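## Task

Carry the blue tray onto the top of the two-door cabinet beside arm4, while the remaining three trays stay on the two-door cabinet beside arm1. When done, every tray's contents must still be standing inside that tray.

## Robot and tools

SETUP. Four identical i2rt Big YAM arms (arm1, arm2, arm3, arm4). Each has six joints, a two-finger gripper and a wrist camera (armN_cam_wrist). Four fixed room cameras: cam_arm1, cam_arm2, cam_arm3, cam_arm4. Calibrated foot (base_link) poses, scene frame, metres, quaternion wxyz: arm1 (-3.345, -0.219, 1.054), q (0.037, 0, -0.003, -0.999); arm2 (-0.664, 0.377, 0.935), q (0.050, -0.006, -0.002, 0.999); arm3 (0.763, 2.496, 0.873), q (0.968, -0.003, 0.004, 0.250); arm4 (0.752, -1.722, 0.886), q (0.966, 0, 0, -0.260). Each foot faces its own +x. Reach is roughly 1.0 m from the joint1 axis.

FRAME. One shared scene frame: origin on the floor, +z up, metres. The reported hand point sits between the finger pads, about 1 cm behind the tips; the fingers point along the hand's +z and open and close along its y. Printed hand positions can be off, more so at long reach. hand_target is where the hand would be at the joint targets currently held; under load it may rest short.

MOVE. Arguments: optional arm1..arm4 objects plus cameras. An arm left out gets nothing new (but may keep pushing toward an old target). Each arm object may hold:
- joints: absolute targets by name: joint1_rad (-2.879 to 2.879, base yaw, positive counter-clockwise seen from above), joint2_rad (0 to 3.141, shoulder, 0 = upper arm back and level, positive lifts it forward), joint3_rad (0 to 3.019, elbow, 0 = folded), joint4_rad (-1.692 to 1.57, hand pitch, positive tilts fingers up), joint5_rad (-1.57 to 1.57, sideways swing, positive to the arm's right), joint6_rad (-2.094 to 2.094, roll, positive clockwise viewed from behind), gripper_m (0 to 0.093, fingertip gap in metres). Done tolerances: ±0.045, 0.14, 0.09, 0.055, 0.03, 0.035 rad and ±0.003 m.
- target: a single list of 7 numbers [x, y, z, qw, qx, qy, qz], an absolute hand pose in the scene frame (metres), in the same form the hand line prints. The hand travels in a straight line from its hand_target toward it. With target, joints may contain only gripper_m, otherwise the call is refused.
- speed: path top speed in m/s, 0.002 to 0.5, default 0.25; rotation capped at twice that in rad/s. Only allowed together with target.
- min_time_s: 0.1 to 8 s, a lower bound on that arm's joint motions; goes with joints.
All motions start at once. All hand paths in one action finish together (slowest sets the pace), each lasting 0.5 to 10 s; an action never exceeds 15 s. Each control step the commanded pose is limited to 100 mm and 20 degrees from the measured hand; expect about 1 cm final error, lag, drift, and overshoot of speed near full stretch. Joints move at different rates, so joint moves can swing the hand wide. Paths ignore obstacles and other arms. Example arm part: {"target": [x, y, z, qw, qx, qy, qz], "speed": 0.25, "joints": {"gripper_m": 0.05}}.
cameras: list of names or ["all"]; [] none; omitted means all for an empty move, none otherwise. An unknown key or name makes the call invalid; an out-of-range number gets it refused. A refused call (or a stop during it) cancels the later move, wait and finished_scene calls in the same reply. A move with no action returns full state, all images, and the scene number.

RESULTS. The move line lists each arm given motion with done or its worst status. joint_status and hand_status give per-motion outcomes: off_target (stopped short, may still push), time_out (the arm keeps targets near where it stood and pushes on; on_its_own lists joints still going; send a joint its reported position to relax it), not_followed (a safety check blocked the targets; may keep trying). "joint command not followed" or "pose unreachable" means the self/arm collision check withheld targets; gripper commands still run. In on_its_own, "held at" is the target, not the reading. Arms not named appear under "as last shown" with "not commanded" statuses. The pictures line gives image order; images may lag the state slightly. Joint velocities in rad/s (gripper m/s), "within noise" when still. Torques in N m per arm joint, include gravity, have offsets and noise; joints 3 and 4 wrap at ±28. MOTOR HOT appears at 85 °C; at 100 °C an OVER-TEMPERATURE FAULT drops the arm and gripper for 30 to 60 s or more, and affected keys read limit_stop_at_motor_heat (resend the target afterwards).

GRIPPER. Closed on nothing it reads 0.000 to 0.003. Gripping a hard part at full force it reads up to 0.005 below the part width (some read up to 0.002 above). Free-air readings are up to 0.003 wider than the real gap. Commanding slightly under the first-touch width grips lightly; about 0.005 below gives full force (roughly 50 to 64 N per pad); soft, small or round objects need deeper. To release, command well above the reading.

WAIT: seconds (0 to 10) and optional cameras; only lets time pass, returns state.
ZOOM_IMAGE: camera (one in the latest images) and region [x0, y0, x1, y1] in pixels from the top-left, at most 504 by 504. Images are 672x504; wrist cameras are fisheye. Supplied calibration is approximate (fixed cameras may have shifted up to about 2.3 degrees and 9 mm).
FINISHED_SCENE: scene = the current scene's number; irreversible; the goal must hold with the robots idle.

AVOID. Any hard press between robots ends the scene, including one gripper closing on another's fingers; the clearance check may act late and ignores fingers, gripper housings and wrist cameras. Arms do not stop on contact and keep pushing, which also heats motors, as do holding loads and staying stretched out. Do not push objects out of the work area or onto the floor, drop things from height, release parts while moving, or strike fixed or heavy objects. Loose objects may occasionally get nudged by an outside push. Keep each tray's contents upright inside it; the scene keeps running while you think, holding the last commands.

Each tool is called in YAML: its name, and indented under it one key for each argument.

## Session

move:

zoom_image:
  camera: "cam_arm1"
  region: [390, 60, 540, 220]

Scene clock: 0.00 s.
Joint torques (N m): no reading
Motor temperatures (°C): arm1=[29 30 34 27 27 30 27] | arm2=[32 31 33 30 28 28 26] | arm3=[30 31 34 27 26 30 28] | arm4=[30 28 39 28 26 27 28]
Heat: arm1: hottest joint3_rad 34 °C; arm2: hottest joint3_rad 33 °C; arm3: hottest joint3_rad 34 °C; arm4: hottest joint3_rad 39 °C.
Joint velocities: within noise
arm1.joint_positions: joint1_rad=-0.617 joint2_rad=+0.645 joint3_rad=+1.418 joint4_rad=-1.620 joint5_rad=+0.016 joint6_rad=-0.727 gripper_m=+0.09396
arm1.joint_status: not commanded
arm1.hand: x=-3.5122 y=-0.1110 z=+1.5474 quat_wxyz=(+0.214, -0.932, -0.082, +0.281) (m; scene frame)
arm1.hand_target: x=-3.5117 y=-0.1113 z=+1.5578 quat_wxyz=(+0.221, -0.927, -0.081, +0.291) (m; scene frame)
arm1.hand_status: not commanded
arm2.joint_positions: joint1_rad=-0.739 joint2_rad=+0.622 joint3_rad=+1.415 joint4_rad=-1.193 joint5_rad=+0.010 joint6_rad=+0.602 gripper_m=+0.09396
arm2.joint_status: not commanded
arm2.hand: x=-0.8363 y=+0.5624 z=+1.5157 quat_wxyz=(-0.073, +0.628, -0.550, -0.545) (m; scene frame)
arm2.hand_target: x=-0.8342 y=+0.5599 z=+1.5251 quat_wxyz=(-0.074, +0.624, -0.547, -0.554) (m; scene frame)
arm2.hand_status: not commanded
arm3.joint_positions: joint1_rad=+0.571 joint2_rad=+0.631 joint3_rad=+1.447 joint4_rad=-1.461 joint5_rad=+0.147 joint6_rad=+0.795 gripper_m=+0.09396
arm3.joint_status: not commanded
arm3.hand: x=+0.8909 y=+2.6771 z=+1.4095 quat_wxyz=(-0.314, +0.093, -0.890, -0.316) (m; scene frame)
arm3.hand_target: x=+0.8898 y=+2.6751 z=+1.4178 quat_wxyz=(-0.319, +0.092, -0.886, -0.324) (m; scene frame)
arm3.hand_status: not commanded
arm4.joint_positions: joint1_rad=-0.559 joint2_rad=+0.633 joint3_rad=+1.377 joint4_rad=-1.198 joint5_rad=-0.205 joint6_rad=-0.427 gripper_m=+0.09396
arm4.joint_status: not commanded
arm4.hand: x=+0.9030 y=-1.9335 z=+1.4466 quat_wxyz=(-0.443, -0.221, -0.816, +0.299) (m; scene frame)
arm4.hand_target: x=+0.9016 y=-1.9308 z=+1.4602 quat_wxyz=(-0.451, -0.218, -0.809, +0.308) (m; scene frame)
arm4.hand_status: not commanded
pictures: arm1_cam_wrist, arm2_cam_wrist, arm3_cam_wrist, arm4_cam_wrist, cam_arm1, cam_arm2, cam_arm3, cam_arm4
camera_calibration:
arm1_cam_wrist: T_world_to_cam=[[-0.0310339, 0.886579, 0.461535, -0.725966], [0.998828, 0.01035, 0.0472802, 3.44106], [0.0371407, 0.462461, -0.885861, 1.67786], [0, 0, 0, 1]] pos_world=[-3.52188, -0.167936, 1.65872]
arm2_cam_wrist: T_world_to_cam=[[0.767232, 0.381877, -0.515292, 1.20903], [0.180221, -0.899416, -0.39821, 1.26613], [-0.615529, 0.212653, -0.758883, 0.642422], [0, 0, 0, 1]] pos_world=[-0.760358, 0.540462, 1.61471]
arm3_cam_wrist: T_world_to_cam=[[0.372037, -0.778315, -0.505781, 2.46512], [-0.926193, -0.347245, -0.146925, 1.96378], [-0.0612756, 0.523112, -0.850058, -0.024529], [0, 0, 0, 1]] pos_world=[0.900218, 2.61338, 1.51449]
arm4_cam_wrist: T_world_to_cam=[[-0.627704, -0.720783, 0.29404, -1.25156], [-0.764018, 0.498024, -0.410181, 2.24507], [0.149212, -0.482124, -0.863303, 0.308724], [0, 0, 0, 1]] pos_world=[0.883597, -1.87136, 1.55541]

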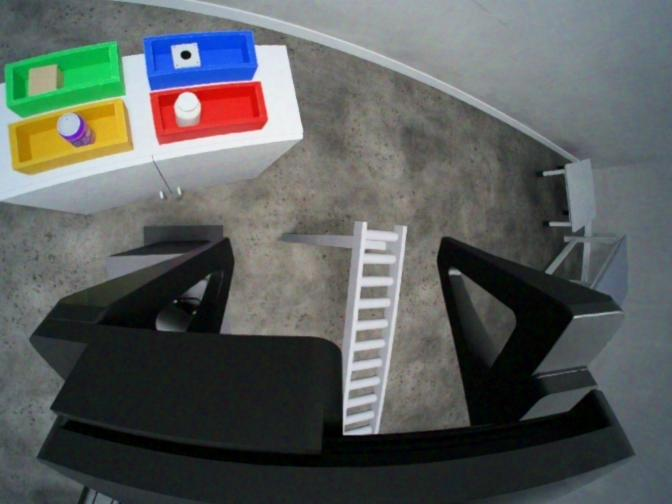

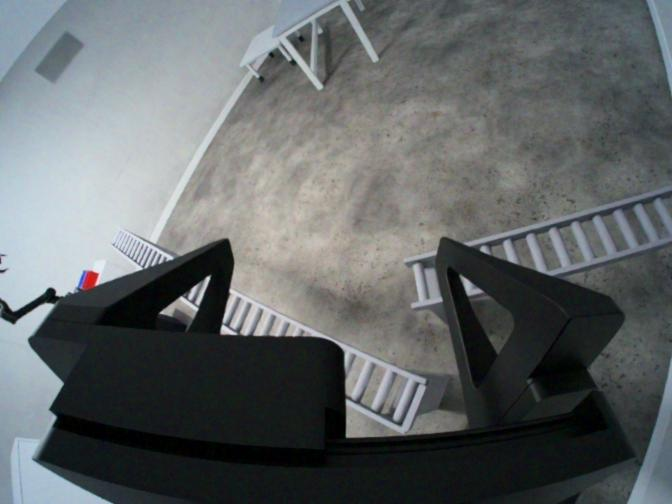

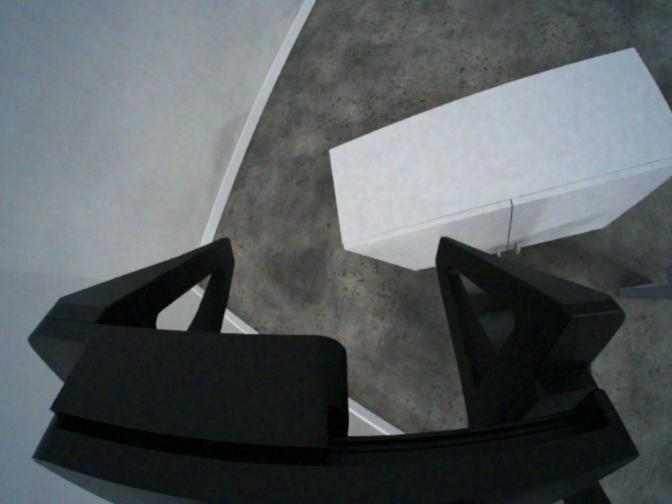

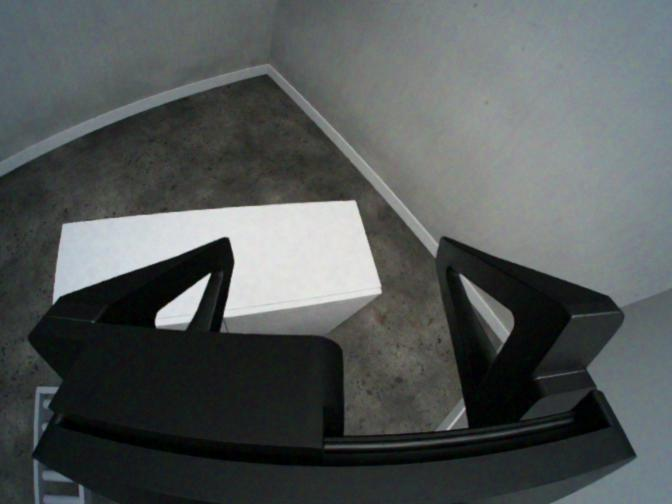

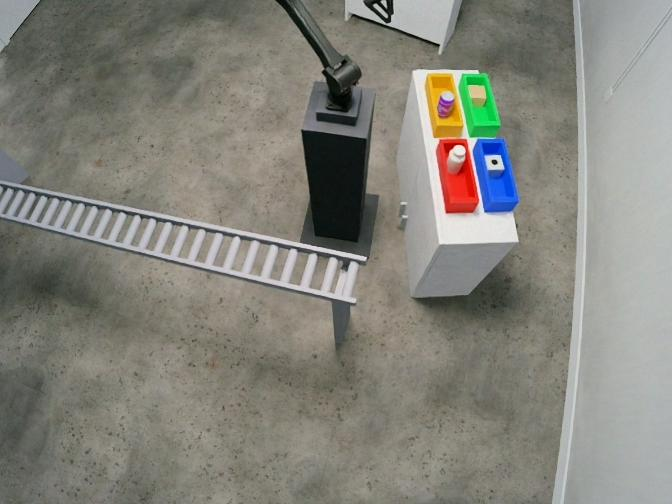

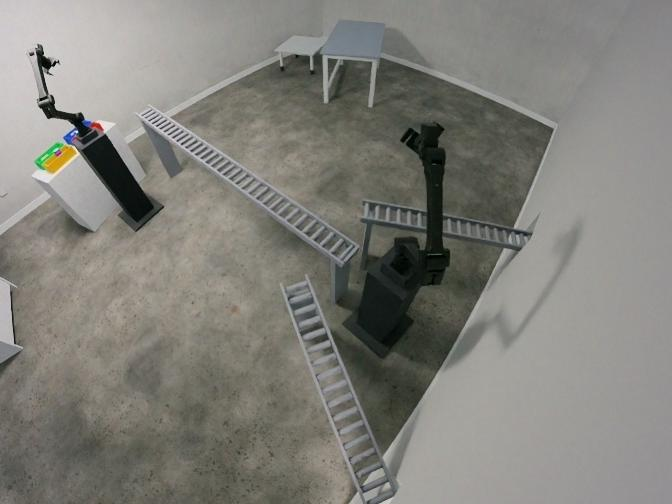

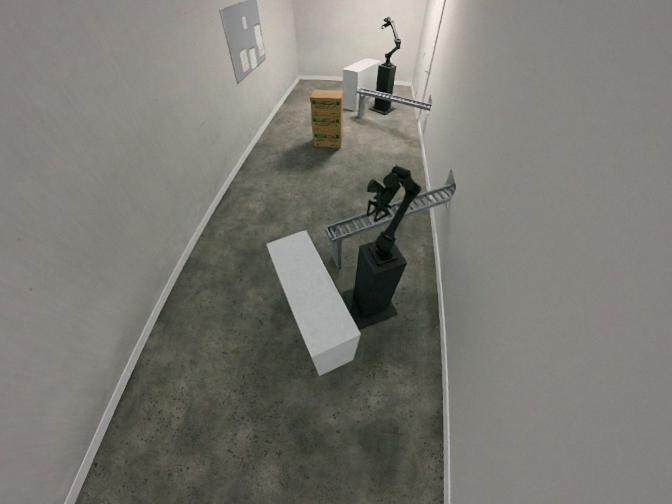

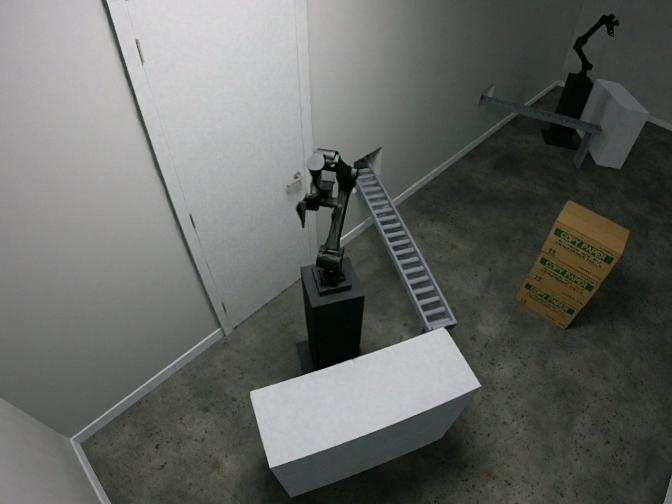

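Scaled by 3.150 from the camera's 672x504 image, which has a finer 960x720 frame.

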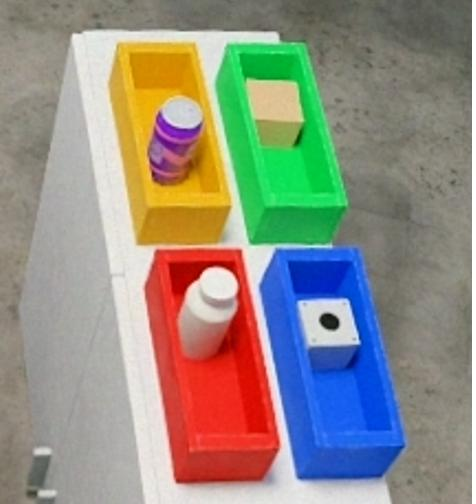

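move:
  arm1: {"target":[-4.09,-0.125,1.0,0,0.809,-0.588,0],"speed":0.35}
  arm2: {"joints":{"joint1_rad":0.2,"joint2_rad":1.3,"joint3_rad":1.25,"joint4_rad":-1.4,"joint5_rad":0,"joint6_rad":0.2}}
  arm4: {"joints":{"joint1_rad":1.45,"joint2_rad":1.7,"joint3_rad":1.1,"joint4_rad":-1.0,"joint5_rad":0,"joint6_rad":1.43}}
  cameras: ["arm1_cam_wrist","cam_arm1"]

Scene clock: 23.10 s.
Joint torques (N m): arm1=[-0.67 -25.11 12.51 0.18 -0.14 0.18] | arm2=[-0.09 -8.47 10.54 0.2 -0.08 -0.13] | arm3=[0.44 2.08 8.39 2 0.11 -0.02] | arm4=[1.67 -10.87 7.15 0.02 0.21 0.08]
Motor temperatures (°C): arm1=[29 30 35 27 27 30 27] | arm2=[32 31 38 30 28 28 26] | arm3=[30 31 35 27 26 30 28] | arm4=[30 28 42 28 26 27 28]
Heat: arm1: hottest joint3_rad 35 °C; arm2: hottest joint3_rad 38 °C; arm3: hottest joint3_rad 35 °C; arm4: hottest joint3_rad 42 °C.
move: arm1 off_target; arm2 done; arm4 done
Joint velocities: within noise
arm1.joint_positions: joint1_rad=-0.190 joint2_rad=+2.561 joint3_rad=+2.295 joint4_rad=-1.339 joint5_rad=+0.009 joint6_rad=+1.117 gripper_m=+0.09396
arm1.joint_status: not commanded
arm1.hand: x=-4.0754 y=-0.1313 z=+0.9873 quat_wxyz=(+0.010, -0.815, +0.579, -0.014) (m; scene frame)
arm1.hand_target: x=-4.0891 y=-0.1251 z=+1.0004 quat_wxyz=(+0.000, -0.809, +0.588, +0.001) (m; scene frame)
arm1.hand_status: off_target (0.020 m and 2.4 deg from the pose sent, 0.796 m and 90.2 deg at the start)
arm2.joint_positions: joint1_rad=+0.192 joint2_rad=+1.286 joint3_rad=+1.256 joint4_rad=-1.391 joint5_rad=+0.001 joint6_rad=+0.209 gripper_m=+0.09398
arm2.joint_status: all done
arm2.hand: x=-1.0644 y=+0.3397 z=+1.1865 quat_wxyz=(+0.009, +0.996, -0.058, -0.068) (m; scene frame)
arm2.hand_target: x=-1.0620 y=+0.3366 z=+1.1789 quat_wxyz=(+0.007, +0.997, -0.050, -0.054) (m; scene frame)
arm2.hand_status: not commanded
arm3: as last shown
arm4.joint_positions: joint1_rad=+1.444 joint2_rad=+1.696 joint3_rad=+1.096 joint4_rad=-0.999 joint5_rad=-0.001 joint6_rad=+1.416 gripper_m=+0.09398
arm4.joint_status: all done
arm4.hand: x=+1.0223 y=-1.3688 z=+0.9201 quat_wxyz=(+0.006, -0.246, -0.969, +0.012) (m; scene frame)
arm4.hand_target: x=+1.0209 y=-1.3665 z=+0.9196 quat_wxyz=(+0.006, -0.250, -0.968, +0.013) (m; scene frame)
arm4.hand_status: not commanded
pictures: arm1_cam_wrist, cam_arm1
camera_calibration:
arm1_cam_wrist: T_world_to_cam=[[0.939509, 0.339035, 0.0487586, 3.824], [0.244009, -0.762378, 0.599366, 0.307608], [0.240378, -0.551212, -0.798989, 1.82151], [0, 0, 0, 1]] pos_world=[-4.1056, -0.0579192, 1.08454]

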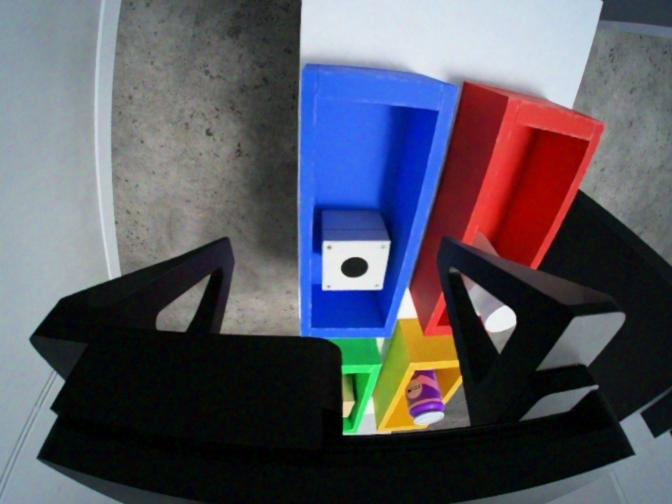

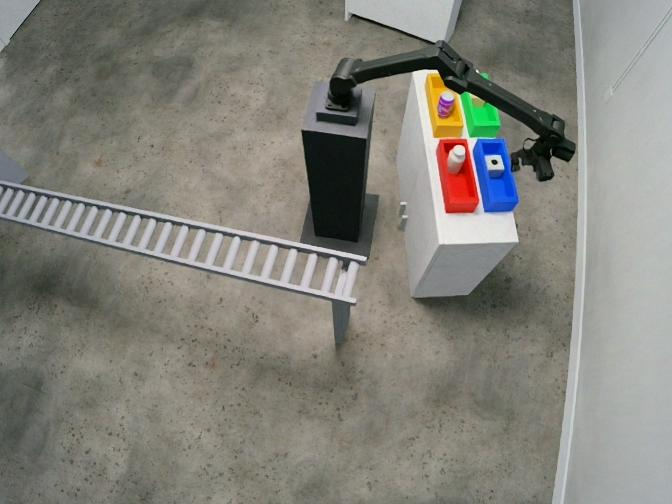

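move:
  arm1: {"target":[-4.081,-0.19,0.90,0,0.809,-0.588,0],"speed":0.2}
  cameras: ["arm1_cam_wrist"]

Scene clock: 38.93 s.
Joint torques (N m): arm1=[-0.62 -25.76 8.79 0.77 -0.1 0.18] | arm2=[-0.15 -8.41 10.55 0.2 -0.07 -0.13] | arm3=[0.56 2.26 8.39 1.94 0.1 -0.01] | arm4=[1.55 -10.64 7.04 -0.02 0.12 0.08]
Motor temperatures (°C): arm1=[29 33 38 27 27 30 27] | arm2=[32 31 38 30 28 28 26] | arm3=[30 31 36 27 26 30 28] | arm4=[30 29 42 28 26 27 28]
Heat: arm1: hottest joint3_rad 38 °C; arm2: hottest joint3_rad 38 °C; arm3: hottest joint3_rad 36 °C; arm4: hottest joint3_rad 42 °C.
move: arm1 off_target
Joint velocities: within noise
arm1.joint_positions: joint1_rad=-0.105 joint2_rad=+2.654 joint3_rad=+2.217 joint4_rad=-1.160 joint5_rad=+0.008 joint6_rad=+1.203 gripper_m=+0.09396
arm1.joint_status: not commanded
arm1.hand: x=-4.0722 y=-0.1943 z=+0.8926 quat_wxyz=(+0.008, -0.815, +0.579, -0.010) (m; scene frame)
arm1.hand_target: x=-4.0808 y=-0.1900 z=+0.9002 quat_wxyz=(+0.000, -0.809, +0.588, +0.000) (m; scene frame)
arm1.hand_status: off_target (0.012 m and 2.0 deg from the pose sent, 0.105 m and 2.4 deg at the start)
arm2, arm3, arm4: as last shown
pictures: arm1_cam_wrist
camera_calibration:
arm1_cam_wrist: T_world_to_cam=[[0.940159, 0.338209, 0.0414154, 3.85605], [0.248539, -0.763832, 0.595642, 0.336956], [0.233086, -0.549705, -0.802182, 1.68374], [0, 0, 0, 1]] pos_world=[-4.1015, -0.121217, 0.990257]

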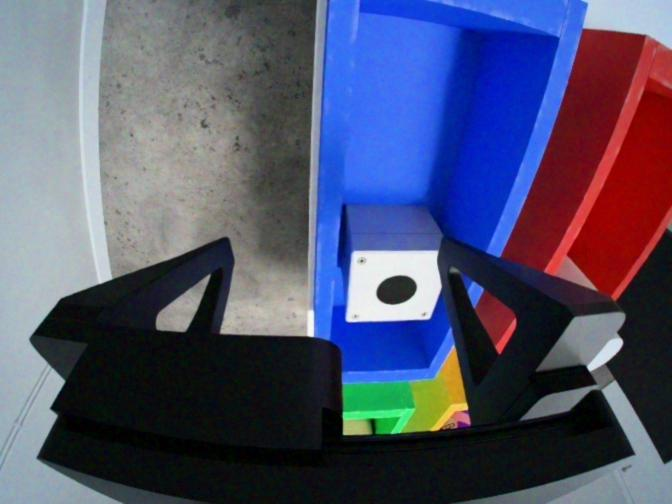

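move:
  arm1: {"target":[-4.083,-0.192,0.842,0,0.809,-0.588,0],"speed":0.1}
  cameras: ["arm1_cam_wrist"]

move:
  arm1: {"target":[-4.061,-0.264,0.842,0,0.809,-0.588,0],"speed":0.05}
  cameras: ["arm1_cam_wrist"]

Scene clock: 46.93 s.
Joint torques (N m): arm1=[-0.44 -25.52 11.28 0.69 -0.11 0.18] | arm2=[-0.03 -8.47 10.55 0.2 -0.08 -0.14] | arm3=[0.62 2.2 8.43 1.95 0.1 -0.01] | arm4=[1.9 -10.93 7.17 0.16 0.17 0.04]
Motor temperatures (°C): arm1=[29 34 38 27 27 30 27] | arm2=[32 31 38 30 28 28 26] | arm3=[30 31 36 27 26 30 28] | arm4=[30 29 42 28 26 27 28]
Heat: arm1: hottest joint3_rad 38 °C; arm2: hottest joint3_rad 38 °C; arm3: hottest joint3_rad 36 °C; arm4: hottest joint3_rad 42 °C.
move: arm1 off_target
Joint velocities: within noise
arm1.joint_positions: joint1_rad=-0.105 joint2_rad=+2.756 joint3_rad=+2.225 joint4_rad=-1.101 joint5_rad=+0.008 joint6_rad=+1.205 gripper_m=+0.09396
arm1.joint_status: not commanded
arm1.hand: x=-4.0570 y=-0.1952 z=+0.8236 quat_wxyz=(+0.018, -0.814, +0.580, -0.025) (m; scene frame)
arm1.hand_target: x=-4.0815 y=-0.1920 z=+0.8428 quat_wxyz=(+0.000, -0.809, +0.588, +0.000) (m; scene frame)
arm1.hand_status: off_target (0.032 m and 3.7 deg from the pose sent, 0.052 m and 2.0 deg at the start)
arm2, arm3, arm4: as last shown
pictures: arm1_cam_wrist
camera_calibration:
arm1_cam_wrist: T_world_to_cam=[[0.938868, 0.336297, 0.0737023, 3.81266], [0.226088, -0.763709, 0.604675, 0.275109], [0.259638, -0.551047, -0.793055, 1.7243], [0, 0, 0, 1]] pos_world=[-4.08947, -0.121914, 0.920108]

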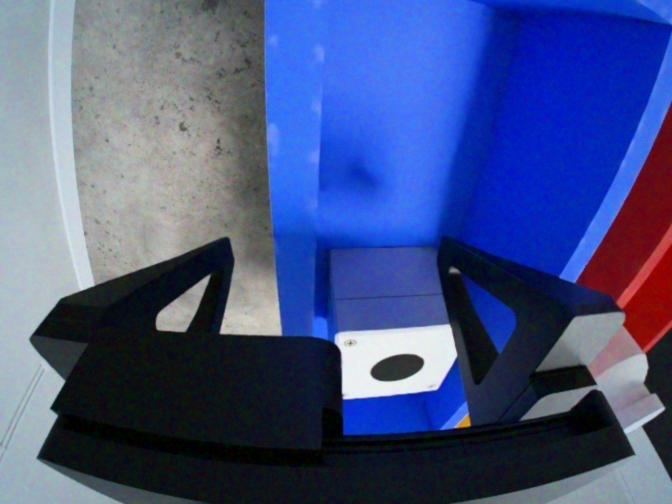

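Scene clock: 49.07 s.
Joint torques (N m): arm1=[0.44 -27.4 6.71 0.76 -0.16 0.23] | arm2=[-0.15 -8.53 10.52 0.18 -0.08 -0.14] | arm3=[0.62 2.2 8.4 1.95 0.09 -0.01] | arm4=[1.03 -11.46 6.99 0.2 0.16 0.01]
Motor temperatures (°C): arm1=[29 34 38 27 27 30 27] | arm2=[32 31 38 30 28 28 26] | arm3=[30 31 36 27 26 30 28] | arm4=[30 29 42 28 26 27 28]
Heat: arm1: hottest joint3_rad 38 °C; arm2: hottest joint3_rad 38 °C; arm3: hottest joint3_rad 36 °C; arm4: hottest joint3_rad 42 °C.
move: arm1 off_target
Joint velocities: within noise
arm1.joint_positions: joint1_rad=-0.019 joint2_rad=+2.719 joint3_rad=+2.143 joint4_rad=-1.031 joint5_rad=+0.009 joint6_rad=+1.300 gripper_m=+0.09396
arm1.joint_status: not commanded
arm1.hand: x=-4.0505 y=-0.2563 z=+0.8228 quat_wxyz=(+0.013, -0.812, +0.583, -0.013) (m; scene frame)
arm1.hand_target: x=-4.0608 y=-0.2641 z=+0.8419 quat_wxyz=(+0.000, -0.809, +0.588, +0.000) (m; scene frame)
arm1.hand_status: off_target (0.023 m and 2.1 deg from the pose sent, 0.071 m and 3.6 deg at the start)
arm2, arm3, arm4: as last shown
pictures: arm1_cam_wrist
camera_calibration:
arm1_cam_wrist: T_world_to_cam=[[0.943122, 0.32849, 0.0511332, 3.86097], [0.235624, -0.768998, 0.594242, 0.273333], [0.234524, -0.548395, -0.802659, 1.5952], [0, 0, 0, 1]] pos_world=[-4.07989, -0.183299, 0.92055]

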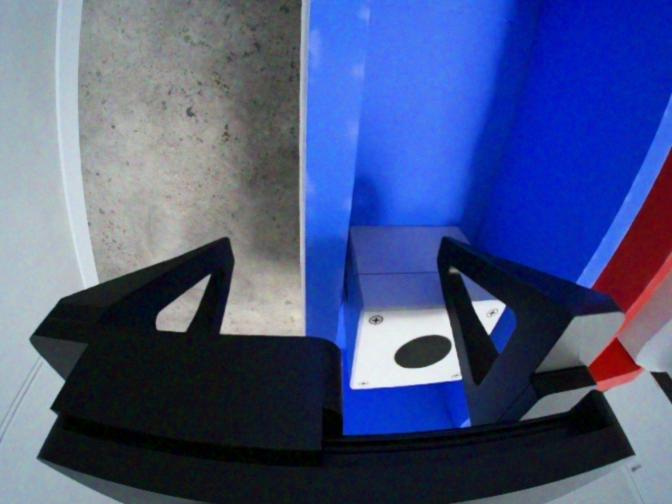

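move:
  arm1: {"target":[-4.056,-0.287,0.85,0,0.809,-0.588,0],"speed":0.05}

move:
  arm1: {"target":[-4.066,-0.245,0.848,0,0.809,-0.588,0],"speed":0.1}
  cameras: ["arm1_cam_wrist"]

move:
  arm1: {"joints":{"gripper_m":0.0}}
  cameras: ["arm1_cam_wrist"]

Scene clock: 56.20 s.
Joint torques (N m): arm1=[0.44 -27.22 6.64 0.75 -0.16 0.23] | arm2=[-0.09 -8.47 10.55 0.21 -0.07 -0.14] | arm3=[0.5 2.08 8.44 1.94 0.1 -0.01] | arm4=[0.85 -11.28 7.04 0.03 0.09 0.03]
Motor temperatures (°C): arm1=[29 36 38 27 27 30 27] | arm2=[32 31 38 30 28 28 26] | arm3=[30 31 36 27 26 30 28] | arm4=[30 30 42 28 26 27 28]
Heat: arm1: hottest joint3_rad 38 °C; arm2: hottest joint3_rad 38 °C; arm3: hottest joint3_rad 36 °C; arm4: hottest joint3_rad 42 °C.
move: arm1 off_target
Joint velocities: within noise
arm1.joint_positions: joint1_rad=+0.014 joint2_rad=+2.694 joint3_rad=+2.116 joint4_rad=-1.027 joint5_rad=+0.009 joint6_rad=+1.333 gripper_m=+0.09396
arm1.joint_status: not commanded
arm1.hand: x=-4.0465 y=-0.2794 z=+0.8314 quat_wxyz=(+0.012, -0.812, +0.583, -0.012) (m; scene frame)
arm1.hand_target: x=-4.0558 y=-0.2870 z=+0.8498 quat_wxyz=(+0.000, -0.809, +0.588, +0.000) (m; scene frame)
arm1.hand_status: off_target (0.022 m and 2.1 deg from the pose sent, 0.041 m and 2.1 deg at the start)
arm2, arm3, arm4: as last shown
pictures: none

Scene clock: 57.37 s.
Joint torques (N m): arm1=[0.62 -25.29 10.15 0.18 -0.12 -0.16] | arm2=[-0.21 -8.47 10.54 0.2 -0.08 -0.14] | arm3=[0.5 2.08 8.34 1.91 0.09 -0.02] | arm4=[1.9 -10.99 6.99 0.27 0.2 0.07]
Motor temperatures (°C): arm1=[29 36 38 27 27 30 27] | arm2=[32 31 38 30 28 28 26] | arm3=[30 31 36 27 26 30 28] | arm4=[30 30 42 28 26 27 28]
Heat: arm1: hottest joint3_rad 38 °C; arm2: hottest joint3_rad 38 °C; arm3: hottest joint3_rad 36 °C; arm4: hottest joint3_rad 42 °C.
move: arm1 off_target
Joint velocities: within noise
arm1.joint_positions: joint1_rad=-0.041 joint2_rad=+2.694 joint3_rad=+2.116 joint4_rad=-1.029 joint5_rad=+0.009 joint6_rad=+1.310 gripper_m=+0.09396
arm1.joint_status: not commanded
arm1.hand: x=-4.0482 y=-0.2403 z=+0.8312 quat_wxyz=(+0.012, -0.803, +0.596, -0.013) (m; scene frame)
arm1.hand_target: x=-4.0654 y=-0.2449 z=+0.8483 quat_wxyz=(+0.000, -0.809, +0.588, +0.000) (m; scene frame)
arm1.hand_status: off_target (0.025 m and 2.4 deg from the pose sent, 0.043 m and 2.0 deg at the start)
arm2, arm3, arm4: as last shown
pictures: arm1_cam_wrist
camera_calibration:
arm1_cam_wrist: T_world_to_cam=[[0.953253, 0.297726, 0.0516501, 3.88641], [0.210237, -0.77624, 0.59435, 0.175458], [0.217047, -0.555707, -0.802546, 1.53756], [0, 0, 0, 1]] pos_world=[-4.07534, -0.166455, 0.92895]

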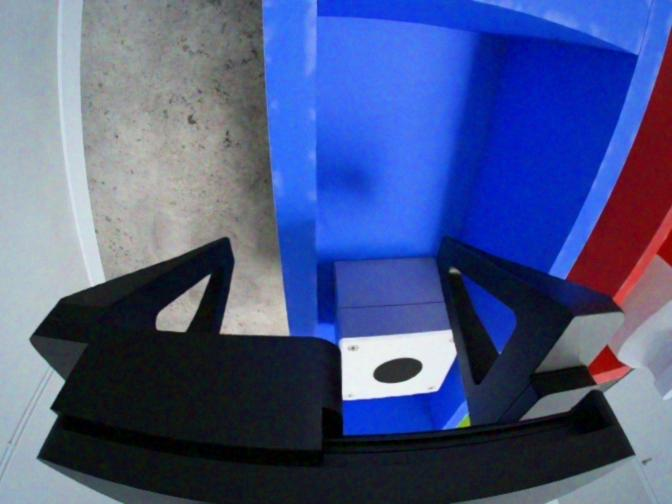

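Scene clock: 58.17 s.
Joint torques (N m): arm1=[0.26 -25.35 9.98 0.16 0.06 -0.11] | arm2=[-0.09 -8.41 10.54 0.18 -0.08 -0.14] | arm3=[0.26 2.08 8.42 1.89 0.09 -0.01] | arm4=[1.32 -11.11 6.86 0.06 0.12 0.06]
Motor temperatures (°C): arm1=[29 35 38 27 27 30 27] | arm2=[32 31 38 30 28 28 26] | arm3=[30 31 36 27 26 30 28] | arm4=[30 30 42 28 26 27 28]
Heat: arm1: hottest joint3_rad 38 °C; arm2: hottest joint3_rad 38 °C; arm3: hottest joint3_rad 36 °C; arm4: hottest joint3_rad 42 °C.
move: arm1 off_target
Joint velocities: within noise
arm1.joint_positions: joint1_rad=-0.041 joint2_rad=+2.694 joint3_rad=+2.119 joint4_rad=-1.028 joint5_rad=+0.004 joint6_rad=+1.304 gripper_m=+0.01071
arm1.joint_status: gripper_m off_target (ended at +0.01074, target +0.00000)
arm1.hand: x=-4.0494 y=-0.2412 z=+0.8319 quat_wxyz=(+0.010, -0.804, +0.594, -0.013) (m; scene frame)
arm1.hand_target: x=-4.0653 y=-0.2449 z=+0.8483 quat_wxyz=(+0.000, -0.809, +0.588, +0.000) (m; scene frame)
arm1.hand_status: not commanded
arm2, arm3, arm4: as last shown
pictures: arm1_cam_wrist
camera_calibration:
arm1_cam_wrist: T_world_to_cam=[[0.951731, 0.303244, 0.047448, 3.88641], [0.216245, -0.772171, 0.597486, 0.197296], [0.217822, -0.558386, -0.800474, 1.53875], [0, 0, 0, 1]] pos_world=[-4.07665, -0.166966, 0.929447]

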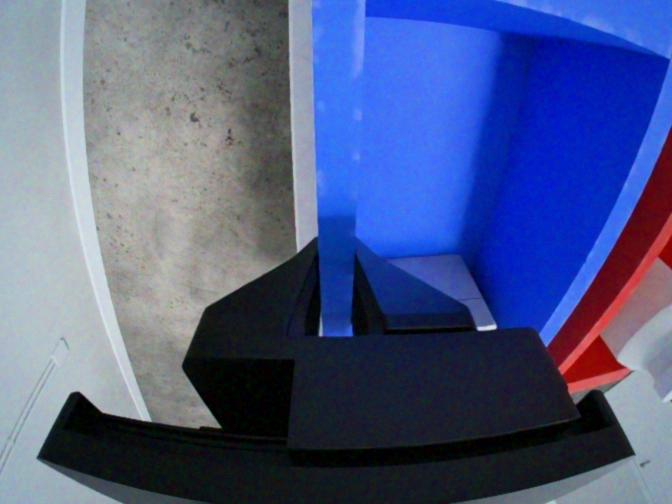

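move:
  arm1: {"target":[-4.06,-0.24,0.96,0,0.809,-0.588,0],"speed":0.12}
  cameras: ["arm1_cam_wrist","cam_arm1"]

zoom_image:
  camera: "cam_arm1"
  region: [390, 60, 540, 220]

Scene clock: 66.53 s.
Joint torques (N m): arm1=[-0.26 -29.33 8.25 -0.25 -0.14 -0.18] | arm2=[-0.09 -8.47 10.56 0.2 -0.08 -0.14] | arm3=[0.5 2.14 8.4 1.95 0.1 -0.01] | arm4=[1.44 -10.75 6.91 0.02 0.15 0.09]
Motor temperatures (°C): arm1=[29 35 38 27 27 30 27] | arm2=[32 31 39 30 28 28 26] | arm3=[30 31 36 27 26 30 28] | arm4=[30 30 42 28 26 27 28]
Heat: arm1: hottest joint3_rad 38 °C; arm2: hottest joint3_rad 39 °C; arm3: hottest joint3_rad 36 °C; arm4: hottest joint3_rad 42 °C.
move: arm1 off_target
Joint velocities: within noise
arm1.joint_positions: joint1_rad=-0.041 joint2_rad=+2.550 joint3_rad=+2.073 joint4_rad=-1.140 joint5_rad=+0.009 joint6_rad=+1.304 gripper_m=+0.01071
arm1.joint_status: not commanded
arm1.hand: x=-4.0465 y=-0.2397 z=+0.9167 quat_wxyz=(+0.016, -0.804, +0.594, -0.017) (m; scene frame)
arm1.hand_target: x=-4.0595 y=-0.2398 z=+0.9590 quat_wxyz=(+0.000, -0.809, +0.588, +0.000) (m; scene frame)
arm1.hand_status: off_target (0.045 m and 2.8 deg from the pose sent, 0.128 m and 2.1 deg at the start)
arm2, arm4: as last shown
arm3.joint_positions: joint1_rad=+0.571 joint2_rad=+0.631 joint3_rad=+1.447 joint4_rad=-1.461 joint5_rad=+0.147 joint6_rad=+0.795 gripper_m=+0.09396
arm3.joint_status: not commanded
arm3.hand: x=+0.8909 y=+2.6771 z=+1.4095 quat_wxyz=(-0.314, +0.093, -0.890, -0.316) (m; scene frame)
arm3.hand_target: x=+0.8898 y=+2.6751 z=+1.4178 quat_wxyz=(-0.319, +0.092, -0.886, -0.324) (m; scene frame)
arm3.hand_status: not commanded
pictures: arm1_cam_wrist, cam_arm1
camera_calibration:
arm1_cam_wrist: T_world_to_cam=[[0.950921, 0.303223, 0.0616825, 3.86285], [0.208653, -0.775548, 0.59581, 0.11725], [0.228501, -0.553698, -0.800754, 1.65128], [0, 0, 0, 1]] pos_world=[-4.07504, -0.166062, 1.01414]

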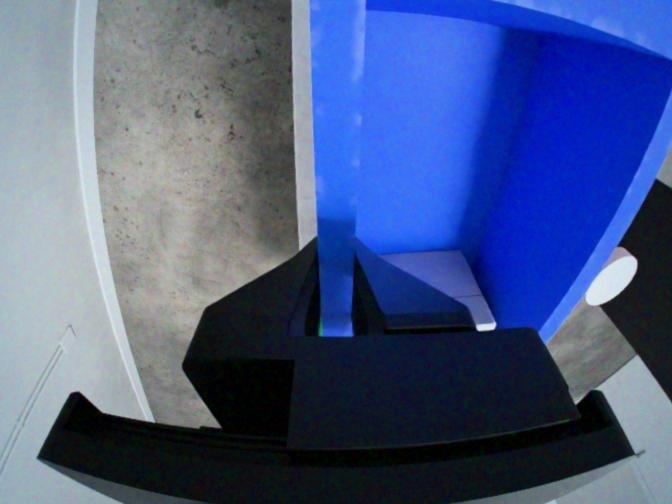

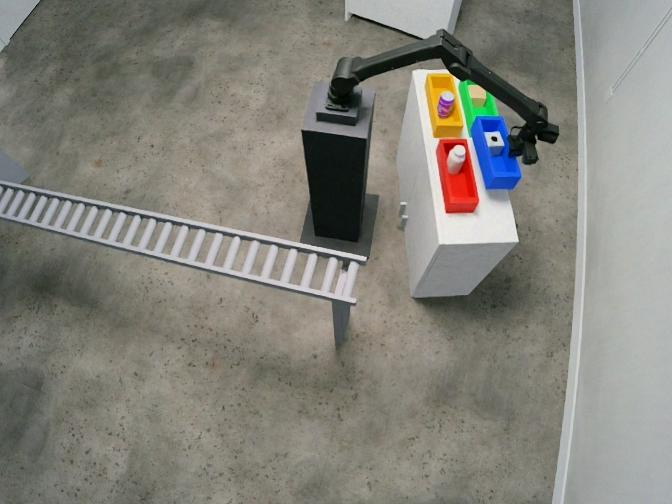

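Scaled by 3.150 from the camera's 672x504 image, which has a finer 960x720 frame.

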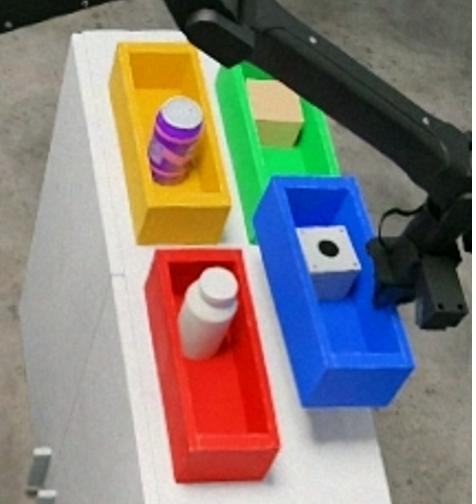

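move:
  arm1: {"target":[-4.03,-0.22,1.12,0,0.809,-0.588,0],"speed":0.18}

move:
  arm1: {"target":[-3.60,0.30,1.08,0,0.4,-0.9165,0],"speed":0.2}

move:
  arm1: {"target":[-3.34,0.44,1.04,0,0,1,0],"speed":0.18}
  cameras: ["arm1_cam_wrist","cam_arm1"]

zoom_image:
  camera: "cam_arm1"
  region: [250, 170, 450, 360]

Scene clock: 77.63 s.
Joint torques (N m): arm1=[-0.5 -27.4 10.82 -0.35 -0.13 -0.18] | arm2=[-0.09 -8.35 10.54 0.2 -0.08 -0.13] | arm3=[0.62 2.14 8.38 1.99 0.1 -0.01] | arm4=[1.14 -10.7 6.83 0.13 0.11 0.04]
Motor temperatures (°C): arm1=[29 38 38 27 27 30 28] | arm2=[32 31 39 30 28 28 26] | arm3=[30 31 37 27 26 30 28] | arm4=[30 30 42 28 26 27 28]
Heat: arm1: hottest joint2_rad 38 °C; arm2: hottest joint3_rad 39 °C; arm3: hottest joint3_rad 37 °C; arm4: hottest joint3_rad 42 °C.
move: arm1 off_target
Joint velocities: within noise
arm1.joint_positions: joint1_rad=-0.064 joint2_rad=+2.290 joint3_rad=+2.008 joint4_rad=-1.354 joint5_rad=+0.009 joint6_rad=+1.279 gripper_m=+0.01071
arm1.joint_status: not commanded
arm1.hand: x=-4.0181 y=-0.2225 z=+1.0713 quat_wxyz=(+0.021, -0.805, +0.593, -0.025) (m; scene frame)
arm1.hand_target: x=-4.0286 y=-0.2199 z=+1.1192 quat_wxyz=(+0.000, -0.809, +0.588, +0.000) (m; scene frame)
arm1.hand_status: off_target (0.050 m and 3.8 deg from the pose sent, 0.205 m and 2.8 deg at the start; pose on its path clipped on 10 of 51 steps)
arm2.joint_positions: joint1_rad=+0.192 joint2_rad=+1.286 joint3_rad=+1.256 joint4_rad=-1.391 joint5_rad=+0.001 joint6_rad=+0.209 gripper_m=+0.09398
arm2.joint_status: not commanded
arm2.hand: x=-1.0644 y=+0.3397 z=+1.1865 quat_wxyz=(+0.009, +0.996, -0.058, -0.068) (m; scene frame)
arm2.hand_target: x=-1.0620 y=+0.3366 z=+1.1789 quat_wxyz=(+0.007, +0.997, -0.050, -0.054) (m; scene frame)
arm2.hand_status: not commanded
arm3: as last shown
arm4.joint_positions: joint1_rad=+1.444 joint2_rad=+1.696 joint3_rad=+1.096 joint4_rad=-0.999 joint5_rad=-0.001 joint6_rad=+1.416 gripper_m=+0.09398
arm4.joint_status: not commanded
arm4.hand: x=+1.0223 y=-1.3688 z=+0.9201 quat_wxyz=(+0.006, -0.246, -0.969, +0.012) (m; scene frame)
arm4.hand_target: x=+1.0209 y=-1.3665 z=+0.9196 quat_wxyz=(+0.006, -0.250, -0.968, +0.013) (m; scene frame)
arm4.hand_status: not commanded
pictures: none

Scene clock: 81.80 s.
Joint torques (N m): arm1=[0.26 -19.49 12.57 -0.36 -0.34 -0.18] | arm2=[-0.09 -8.53 10.54 0.23 -0.08 -0.13] | arm3=[0.32 2.08 8.4 1.92 0.09 -0.01] | arm4=[1.55 -11.05 6.83 -0.05 0.14 0.08]
Motor temperatures (°C): arm1=[29 38 38 27 27 30 28] | arm2=[32 31 39 30 28 28 26] | arm3=[30 31 37 27 26 30 28] | arm4=[30 30 42 28 26 27 28]
Heat: arm1: hottest joint2_rad 38 °C; arm2: hottest joint3_rad 39 °C; arm3: hottest joint3_rad 37 °C; arm4: hottest joint3_rad 42 °C.
move: arm1 off_target
Joint velocities: within noise
arm1.joint_positions: joint1_rad=-1.192 joint2_rad=+1.997 joint3_rad=+1.440 joint4_rad=-1.070 joint5_rad=+0.011 joint6_rad=+1.223 gripper_m=+0.01071
arm1.joint_status: not commanded
arm1.hand: x=-3.5833 y=+0.2777 z=+1.0496 quat_wxyz=(+0.006, -0.389, +0.921, -0.030) (m; scene frame)
arm1.hand_target: x=-3.5993 y=+0.2982 z=+1.0805 quat_wxyz=(+0.000, -0.400, +0.916, +0.001) (m; scene frame)
arm1.hand_status: off_target (0.041 m and 3.7 deg from the pose sent, 0.669 m and 60.2 deg at the start)
arm2, arm3, arm4: as last shown
pictures: none

Scene clock: 84.90 s.
Joint torques (N m): arm1=[0.38 -23.3 12.98 -0.32 -0.41 0.17] | arm2=[-0.03 -8.41 10.54 0.18 -0.07 -0.14] | arm3=[0.44 2.08 8.39 1.96 0.11 -0.02] | arm4=[1.73 -10.58 6.97 0.2 0.14 0.05]
Motor temperatures (°C): arm1=[29 38 39 27 27 30 28] | arm2=[32 31 39 30 28 28 26] | arm3=[30 31 37 27 26 30 28] | arm4=[30 30 42 28 26 27 28]
Heat: arm1: hottest joint3_rad 39 °C; arm2: hottest joint3_rad 39 °C; arm3: hottest joint3_rad 37 °C; arm4: hottest joint3_rad 42 °C.
move: arm1 off_target
Joint velocities: within noise
arm1.joint_positions: joint1_rad=-1.656 joint2_rad=+2.243 joint3_rad=+1.740 joint4_rad=-1.131 joint5_rad=+0.010 joint6_rad=+1.550 gripper_m=+0.01071
arm1.joint_status: not commanded
arm1.hand: x=-3.3353 y=+0.4105 z=+1.0038 quat_wxyz=(+0.004, -0.004, +0.999, -0.035) (m; scene frame)
arm1.hand_target: x=-3.3399 y=+0.4377 z=+1.0408 quat_wxyz=(+0.000, +0.000, +1.000, +0.001) (m; scene frame)
arm1.hand_status: off_target (0.047 m and 4.0 deg from the pose sent, 0.293 m and 46.0 deg at the start)
arm2, arm3, arm4: as last shown
pictures: arm1_cam_wrist, cam_arm1
camera_calibration:
arm1_cam_wrist: T_world_to_cam=[[0.0178115, -0.996189, 0.0853802, 0.381427], [-0.812745, 0.0353112, 0.581549, -3.30402], [-0.582348, -0.0797506, -0.809018, -0.972095], [0, 0, 0, 1]] pos_world=[-3.25822, 0.419117, 1.10244]

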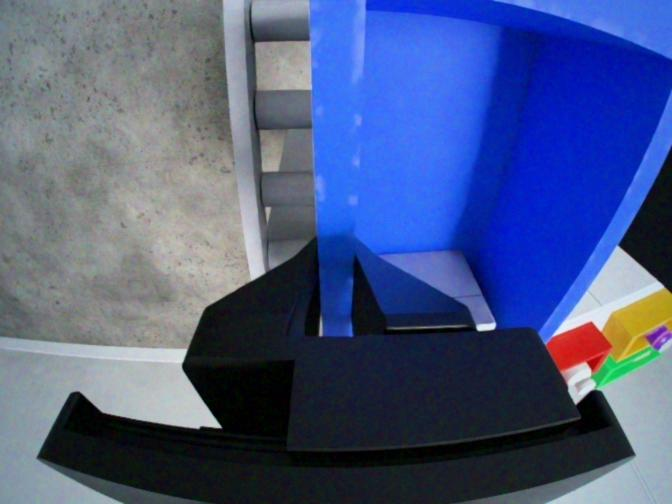

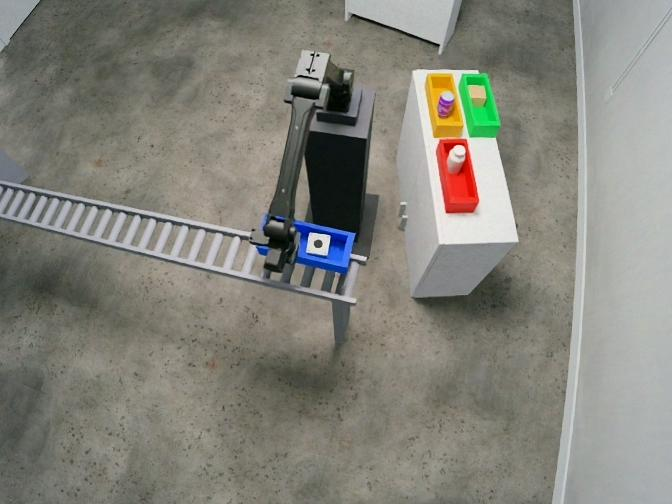

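Scaled by 2.520 from the camera's 672x504 image, which has a finer 960x720 frame.

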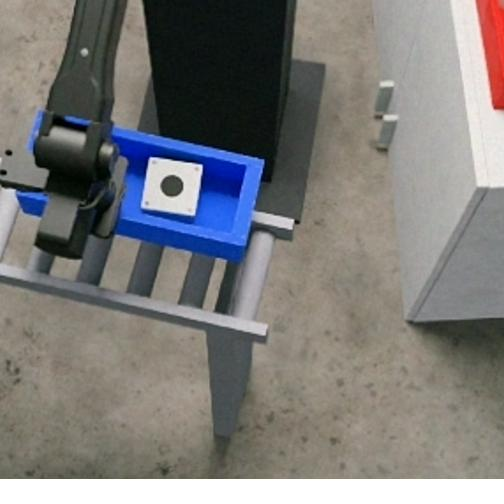

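move:
  arm1: {"target":[-3.33,0.455,0.965,0,0,1,0],"speed":0.12}
  cameras: ["arm1_cam_wrist","cam_arm1"]

zoom_image:
  camera: "cam_arm1"
  region: [250, 200, 400, 350]

Scene clock: 90.73 s.
Joint torques (N m): arm1=[-0.67 -23.06 11.97 0.46 0.07 -0.01] | arm2=[-0.09 -8.53 10.56 0.17 -0.08 -0.13] | arm3=[0.44 2.2 8.39 1.94 0.09 -0.01] | arm4=[1.38 -11.05 6.99 0.13 0.15 0.1]
Motor temperatures (°C): arm1=[29 38 39 27 27 30 28] | arm2=[32 31 39 30 28 28 26] | arm3=[30 31 37 27 26 30 28] | arm4=[30 30 42 28 26 27 28]
Heat: arm1: hottest joint3_rad 39 °C; arm2: hottest joint3_rad 39 °C; arm3: hottest joint3_rad 37 °C; arm4: hottest joint3_rad 42 °C.
move: arm1 off_target
Joint velocities: within noise
arm1.joint_positions: joint1_rad=-1.660 joint2_rad=+2.368 joint3_rad=+1.786 joint4_rad=-1.057 joint5_rad=-0.002 joint6_rad=+1.551 gripper_m=+0.01071
arm1.joint_status: not commanded
arm1.hand: x=-3.3345 y=+0.4230 z=+0.9403 quat_wxyz=(-0.001, -0.002, +0.999, -0.037) (m; scene frame)
arm1.hand_target: x=-3.3301 y=+0.4530 z=+0.9662 quat_wxyz=(+0.000, +0.000, +1.000, +0.000) (m; scene frame)
arm1.hand_status: off_target (0.041 m and 4.2 deg from the pose sent, 0.059 m and 4.0 deg at the start)
arm2, arm3, arm4: as last shown
pictures: arm1_cam_wrist, cam_arm1
camera_calibration:
arm1_cam_wrist: T_world_to_cam=[[0.0134643, -0.995922, 0.0892073, 0.381089], [-0.805809, 0.0420149, 0.590683, -3.25517], [-0.592022, -0.0798372, -0.801958, -1.06085], [0, 0, 0, 1]] pos_world=[-3.25622, 0.431605, 1.03802]

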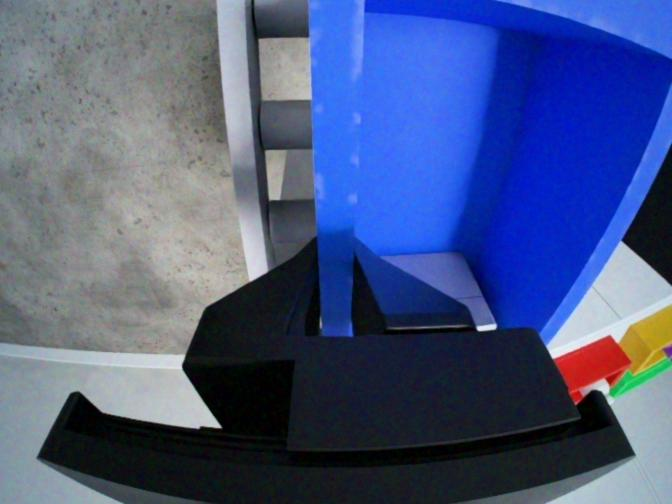

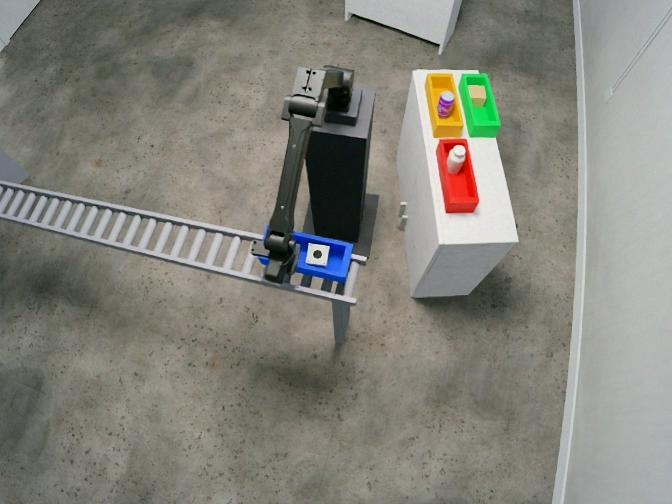

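Scaled by 3.360 from the camera's 672x504 image, which has a finer 960x720 frame.

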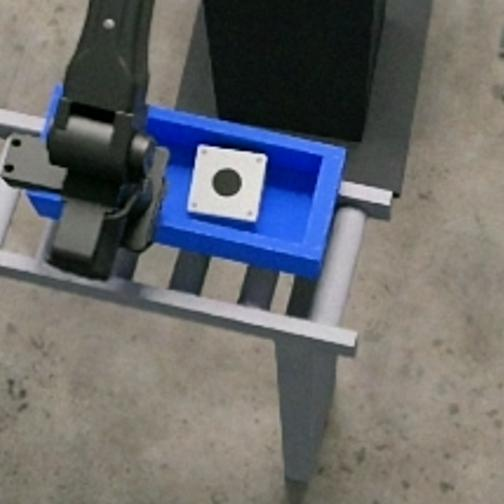

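move:
  arm1: {"target":[-3.325,0.470,0.955,0,0,1,0],"speed":0.08}

move:
  arm1: {"target":[-3.325,0.470,0.925,0,0,1,0],"speed":0.06}
  cameras: ["arm1_cam_wrist","cam_arm1"]

zoom_image:
  camera: "cam_arm1"
  region: [250, 200, 400, 350]

Scene clock: 100.57 s.
Joint torques (N m): arm1=[-0.79 -23 11.99 0.25 0.22 -0.03] | arm2=[-0.09 -8.47 10.55 0.21 -0.08 -0.13] | arm3=[0.44 2.26 8.42 1.95 0.09 -0.01] | arm4=[1.9 -11.69 7.06 0.06 0.13 0.08]
Motor temperatures (°C): arm1=[29 38 41 27 27 30 28] | arm2=[32 31 39 30 28 28 26] | arm3=[30 31 37 27 26 30 28] | arm4=[30 30 42 28 26 27 28]
Heat: arm1: hottest joint3_rad 41 °C; arm2: hottest joint3_rad 39 °C; arm3: hottest joint3_rad 37 °C; arm4: hottest joint3_rad 42 °C.
move: arm1 off_target
Joint velocities: within noise
arm1.joint_positions: joint1_rad=-1.665 joint2_rad=+2.414 joint3_rad=+1.864 joint4_rad=-1.072 joint5_rad=-0.005 joint6_rad=+1.545 gripper_m=+0.01071
arm1.joint_status: not commanded
arm1.hand: x=-3.3313 y=+0.4433 z=+0.9353 quat_wxyz=(-0.003, -0.002, +1.000, -0.028) (m; scene frame)
arm1.hand_target: x=-3.3249 y=+0.4685 z=+0.9560 quat_wxyz=(+0.000, +0.000, +1.000, +0.000) (m; scene frame)
arm1.hand_status: off_target (0.034 m and 3.3 deg from the pose sent, 0.050 m and 4.2 deg at the start)
arm2, arm3, arm4: as last shown
pictures: none

Scene clock: 101.60 s.
Joint torques (N m): arm1=[-0.15 -22.18 11.25 1.05 0.2 0.02] | arm2=[-0.15 -8.47 10.52 0.2 -0.08 -0.13] | arm3=[0.44 2.08 8.36 1.89 0.09 -0.02] | arm4=[1.9 -10.93 7.12 0.09 0.14 0.04]
Motor temperatures (°C): arm1=[29 38 41 27 27 30 28] | arm2=[32 31 39 30 28 28 26] | arm3=[30 31 37 27 26 30 28] | arm4=[30 30 42 28 26 27 28]
Heat: arm1: hottest joint3_rad 41 °C; arm2: hottest joint3_rad 39 °C; arm3: hottest joint3_rad 37 °C; arm4: hottest joint3_rad 42 °C.
move: arm1 off_target
Joint velocities: within noise
arm1.joint_positions: joint1_rad=-1.674 joint2_rad=+2.448 joint3_rad=+1.873 joint4_rad=-1.051 joint5_rad=-0.005 joint6_rad=+1.542 gripper_m=+0.01071
arm1.joint_status: not commanded
arm1.hand: x=-3.3252 y=+0.4432 z=+0.9156 quat_wxyz=(-0.004, +0.001, +1.000, -0.031) (m; scene frame)
arm1.hand_target: x=-3.3251 y=+0.4687 z=+0.9261 quat_wxyz=(+0.000, +0.000, +1.000, +0.000) (m; scene frame)
arm1.hand_status: off_target (0.028 m and 3.5 deg from the pose sent, 0.029 m and 3.3 deg at the start)
arm2, arm3, arm4: as last shown
pictures: arm1_cam_wrist, cam_arm1
camera_calibration:
arm1_cam_wrist: T_world_to_cam=[[0.00818989, -0.996974, 0.0773011, 0.397117], [-0.803175, 0.0394918, 0.594432, -3.22754], [-0.595687, -0.0669546, -0.800422, -1.09284], [0, 0, 0, 1]] pos_world=[-3.24652, 0.450206, 1.01312]

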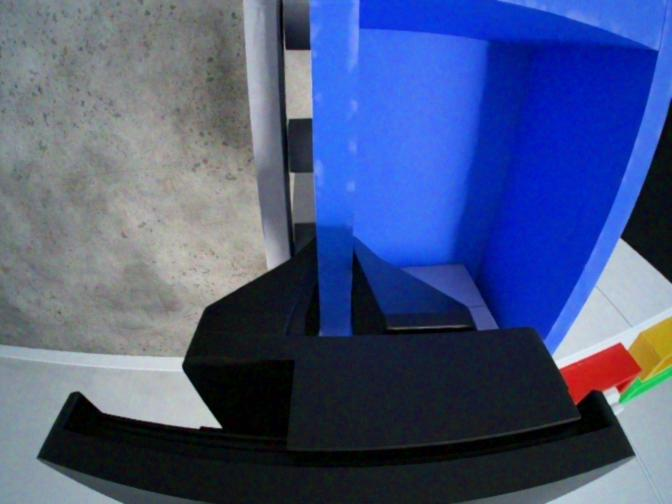

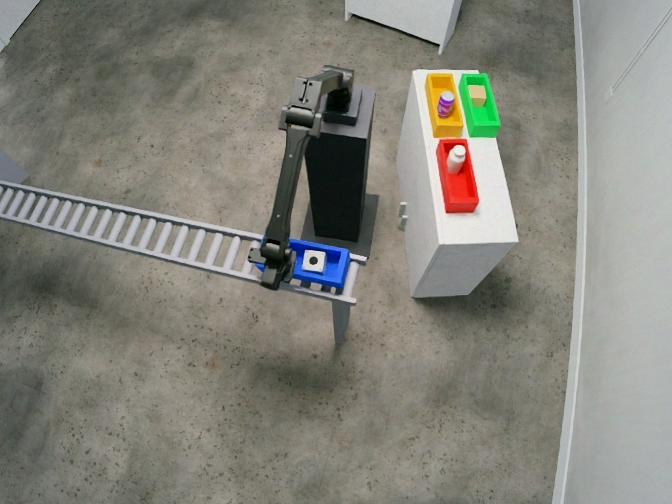

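Scaled by 3.360 from the camera's 672x504 image, which has a finer 960x720 frame.

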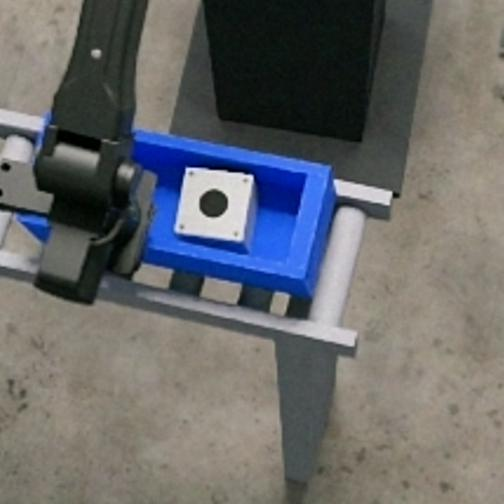

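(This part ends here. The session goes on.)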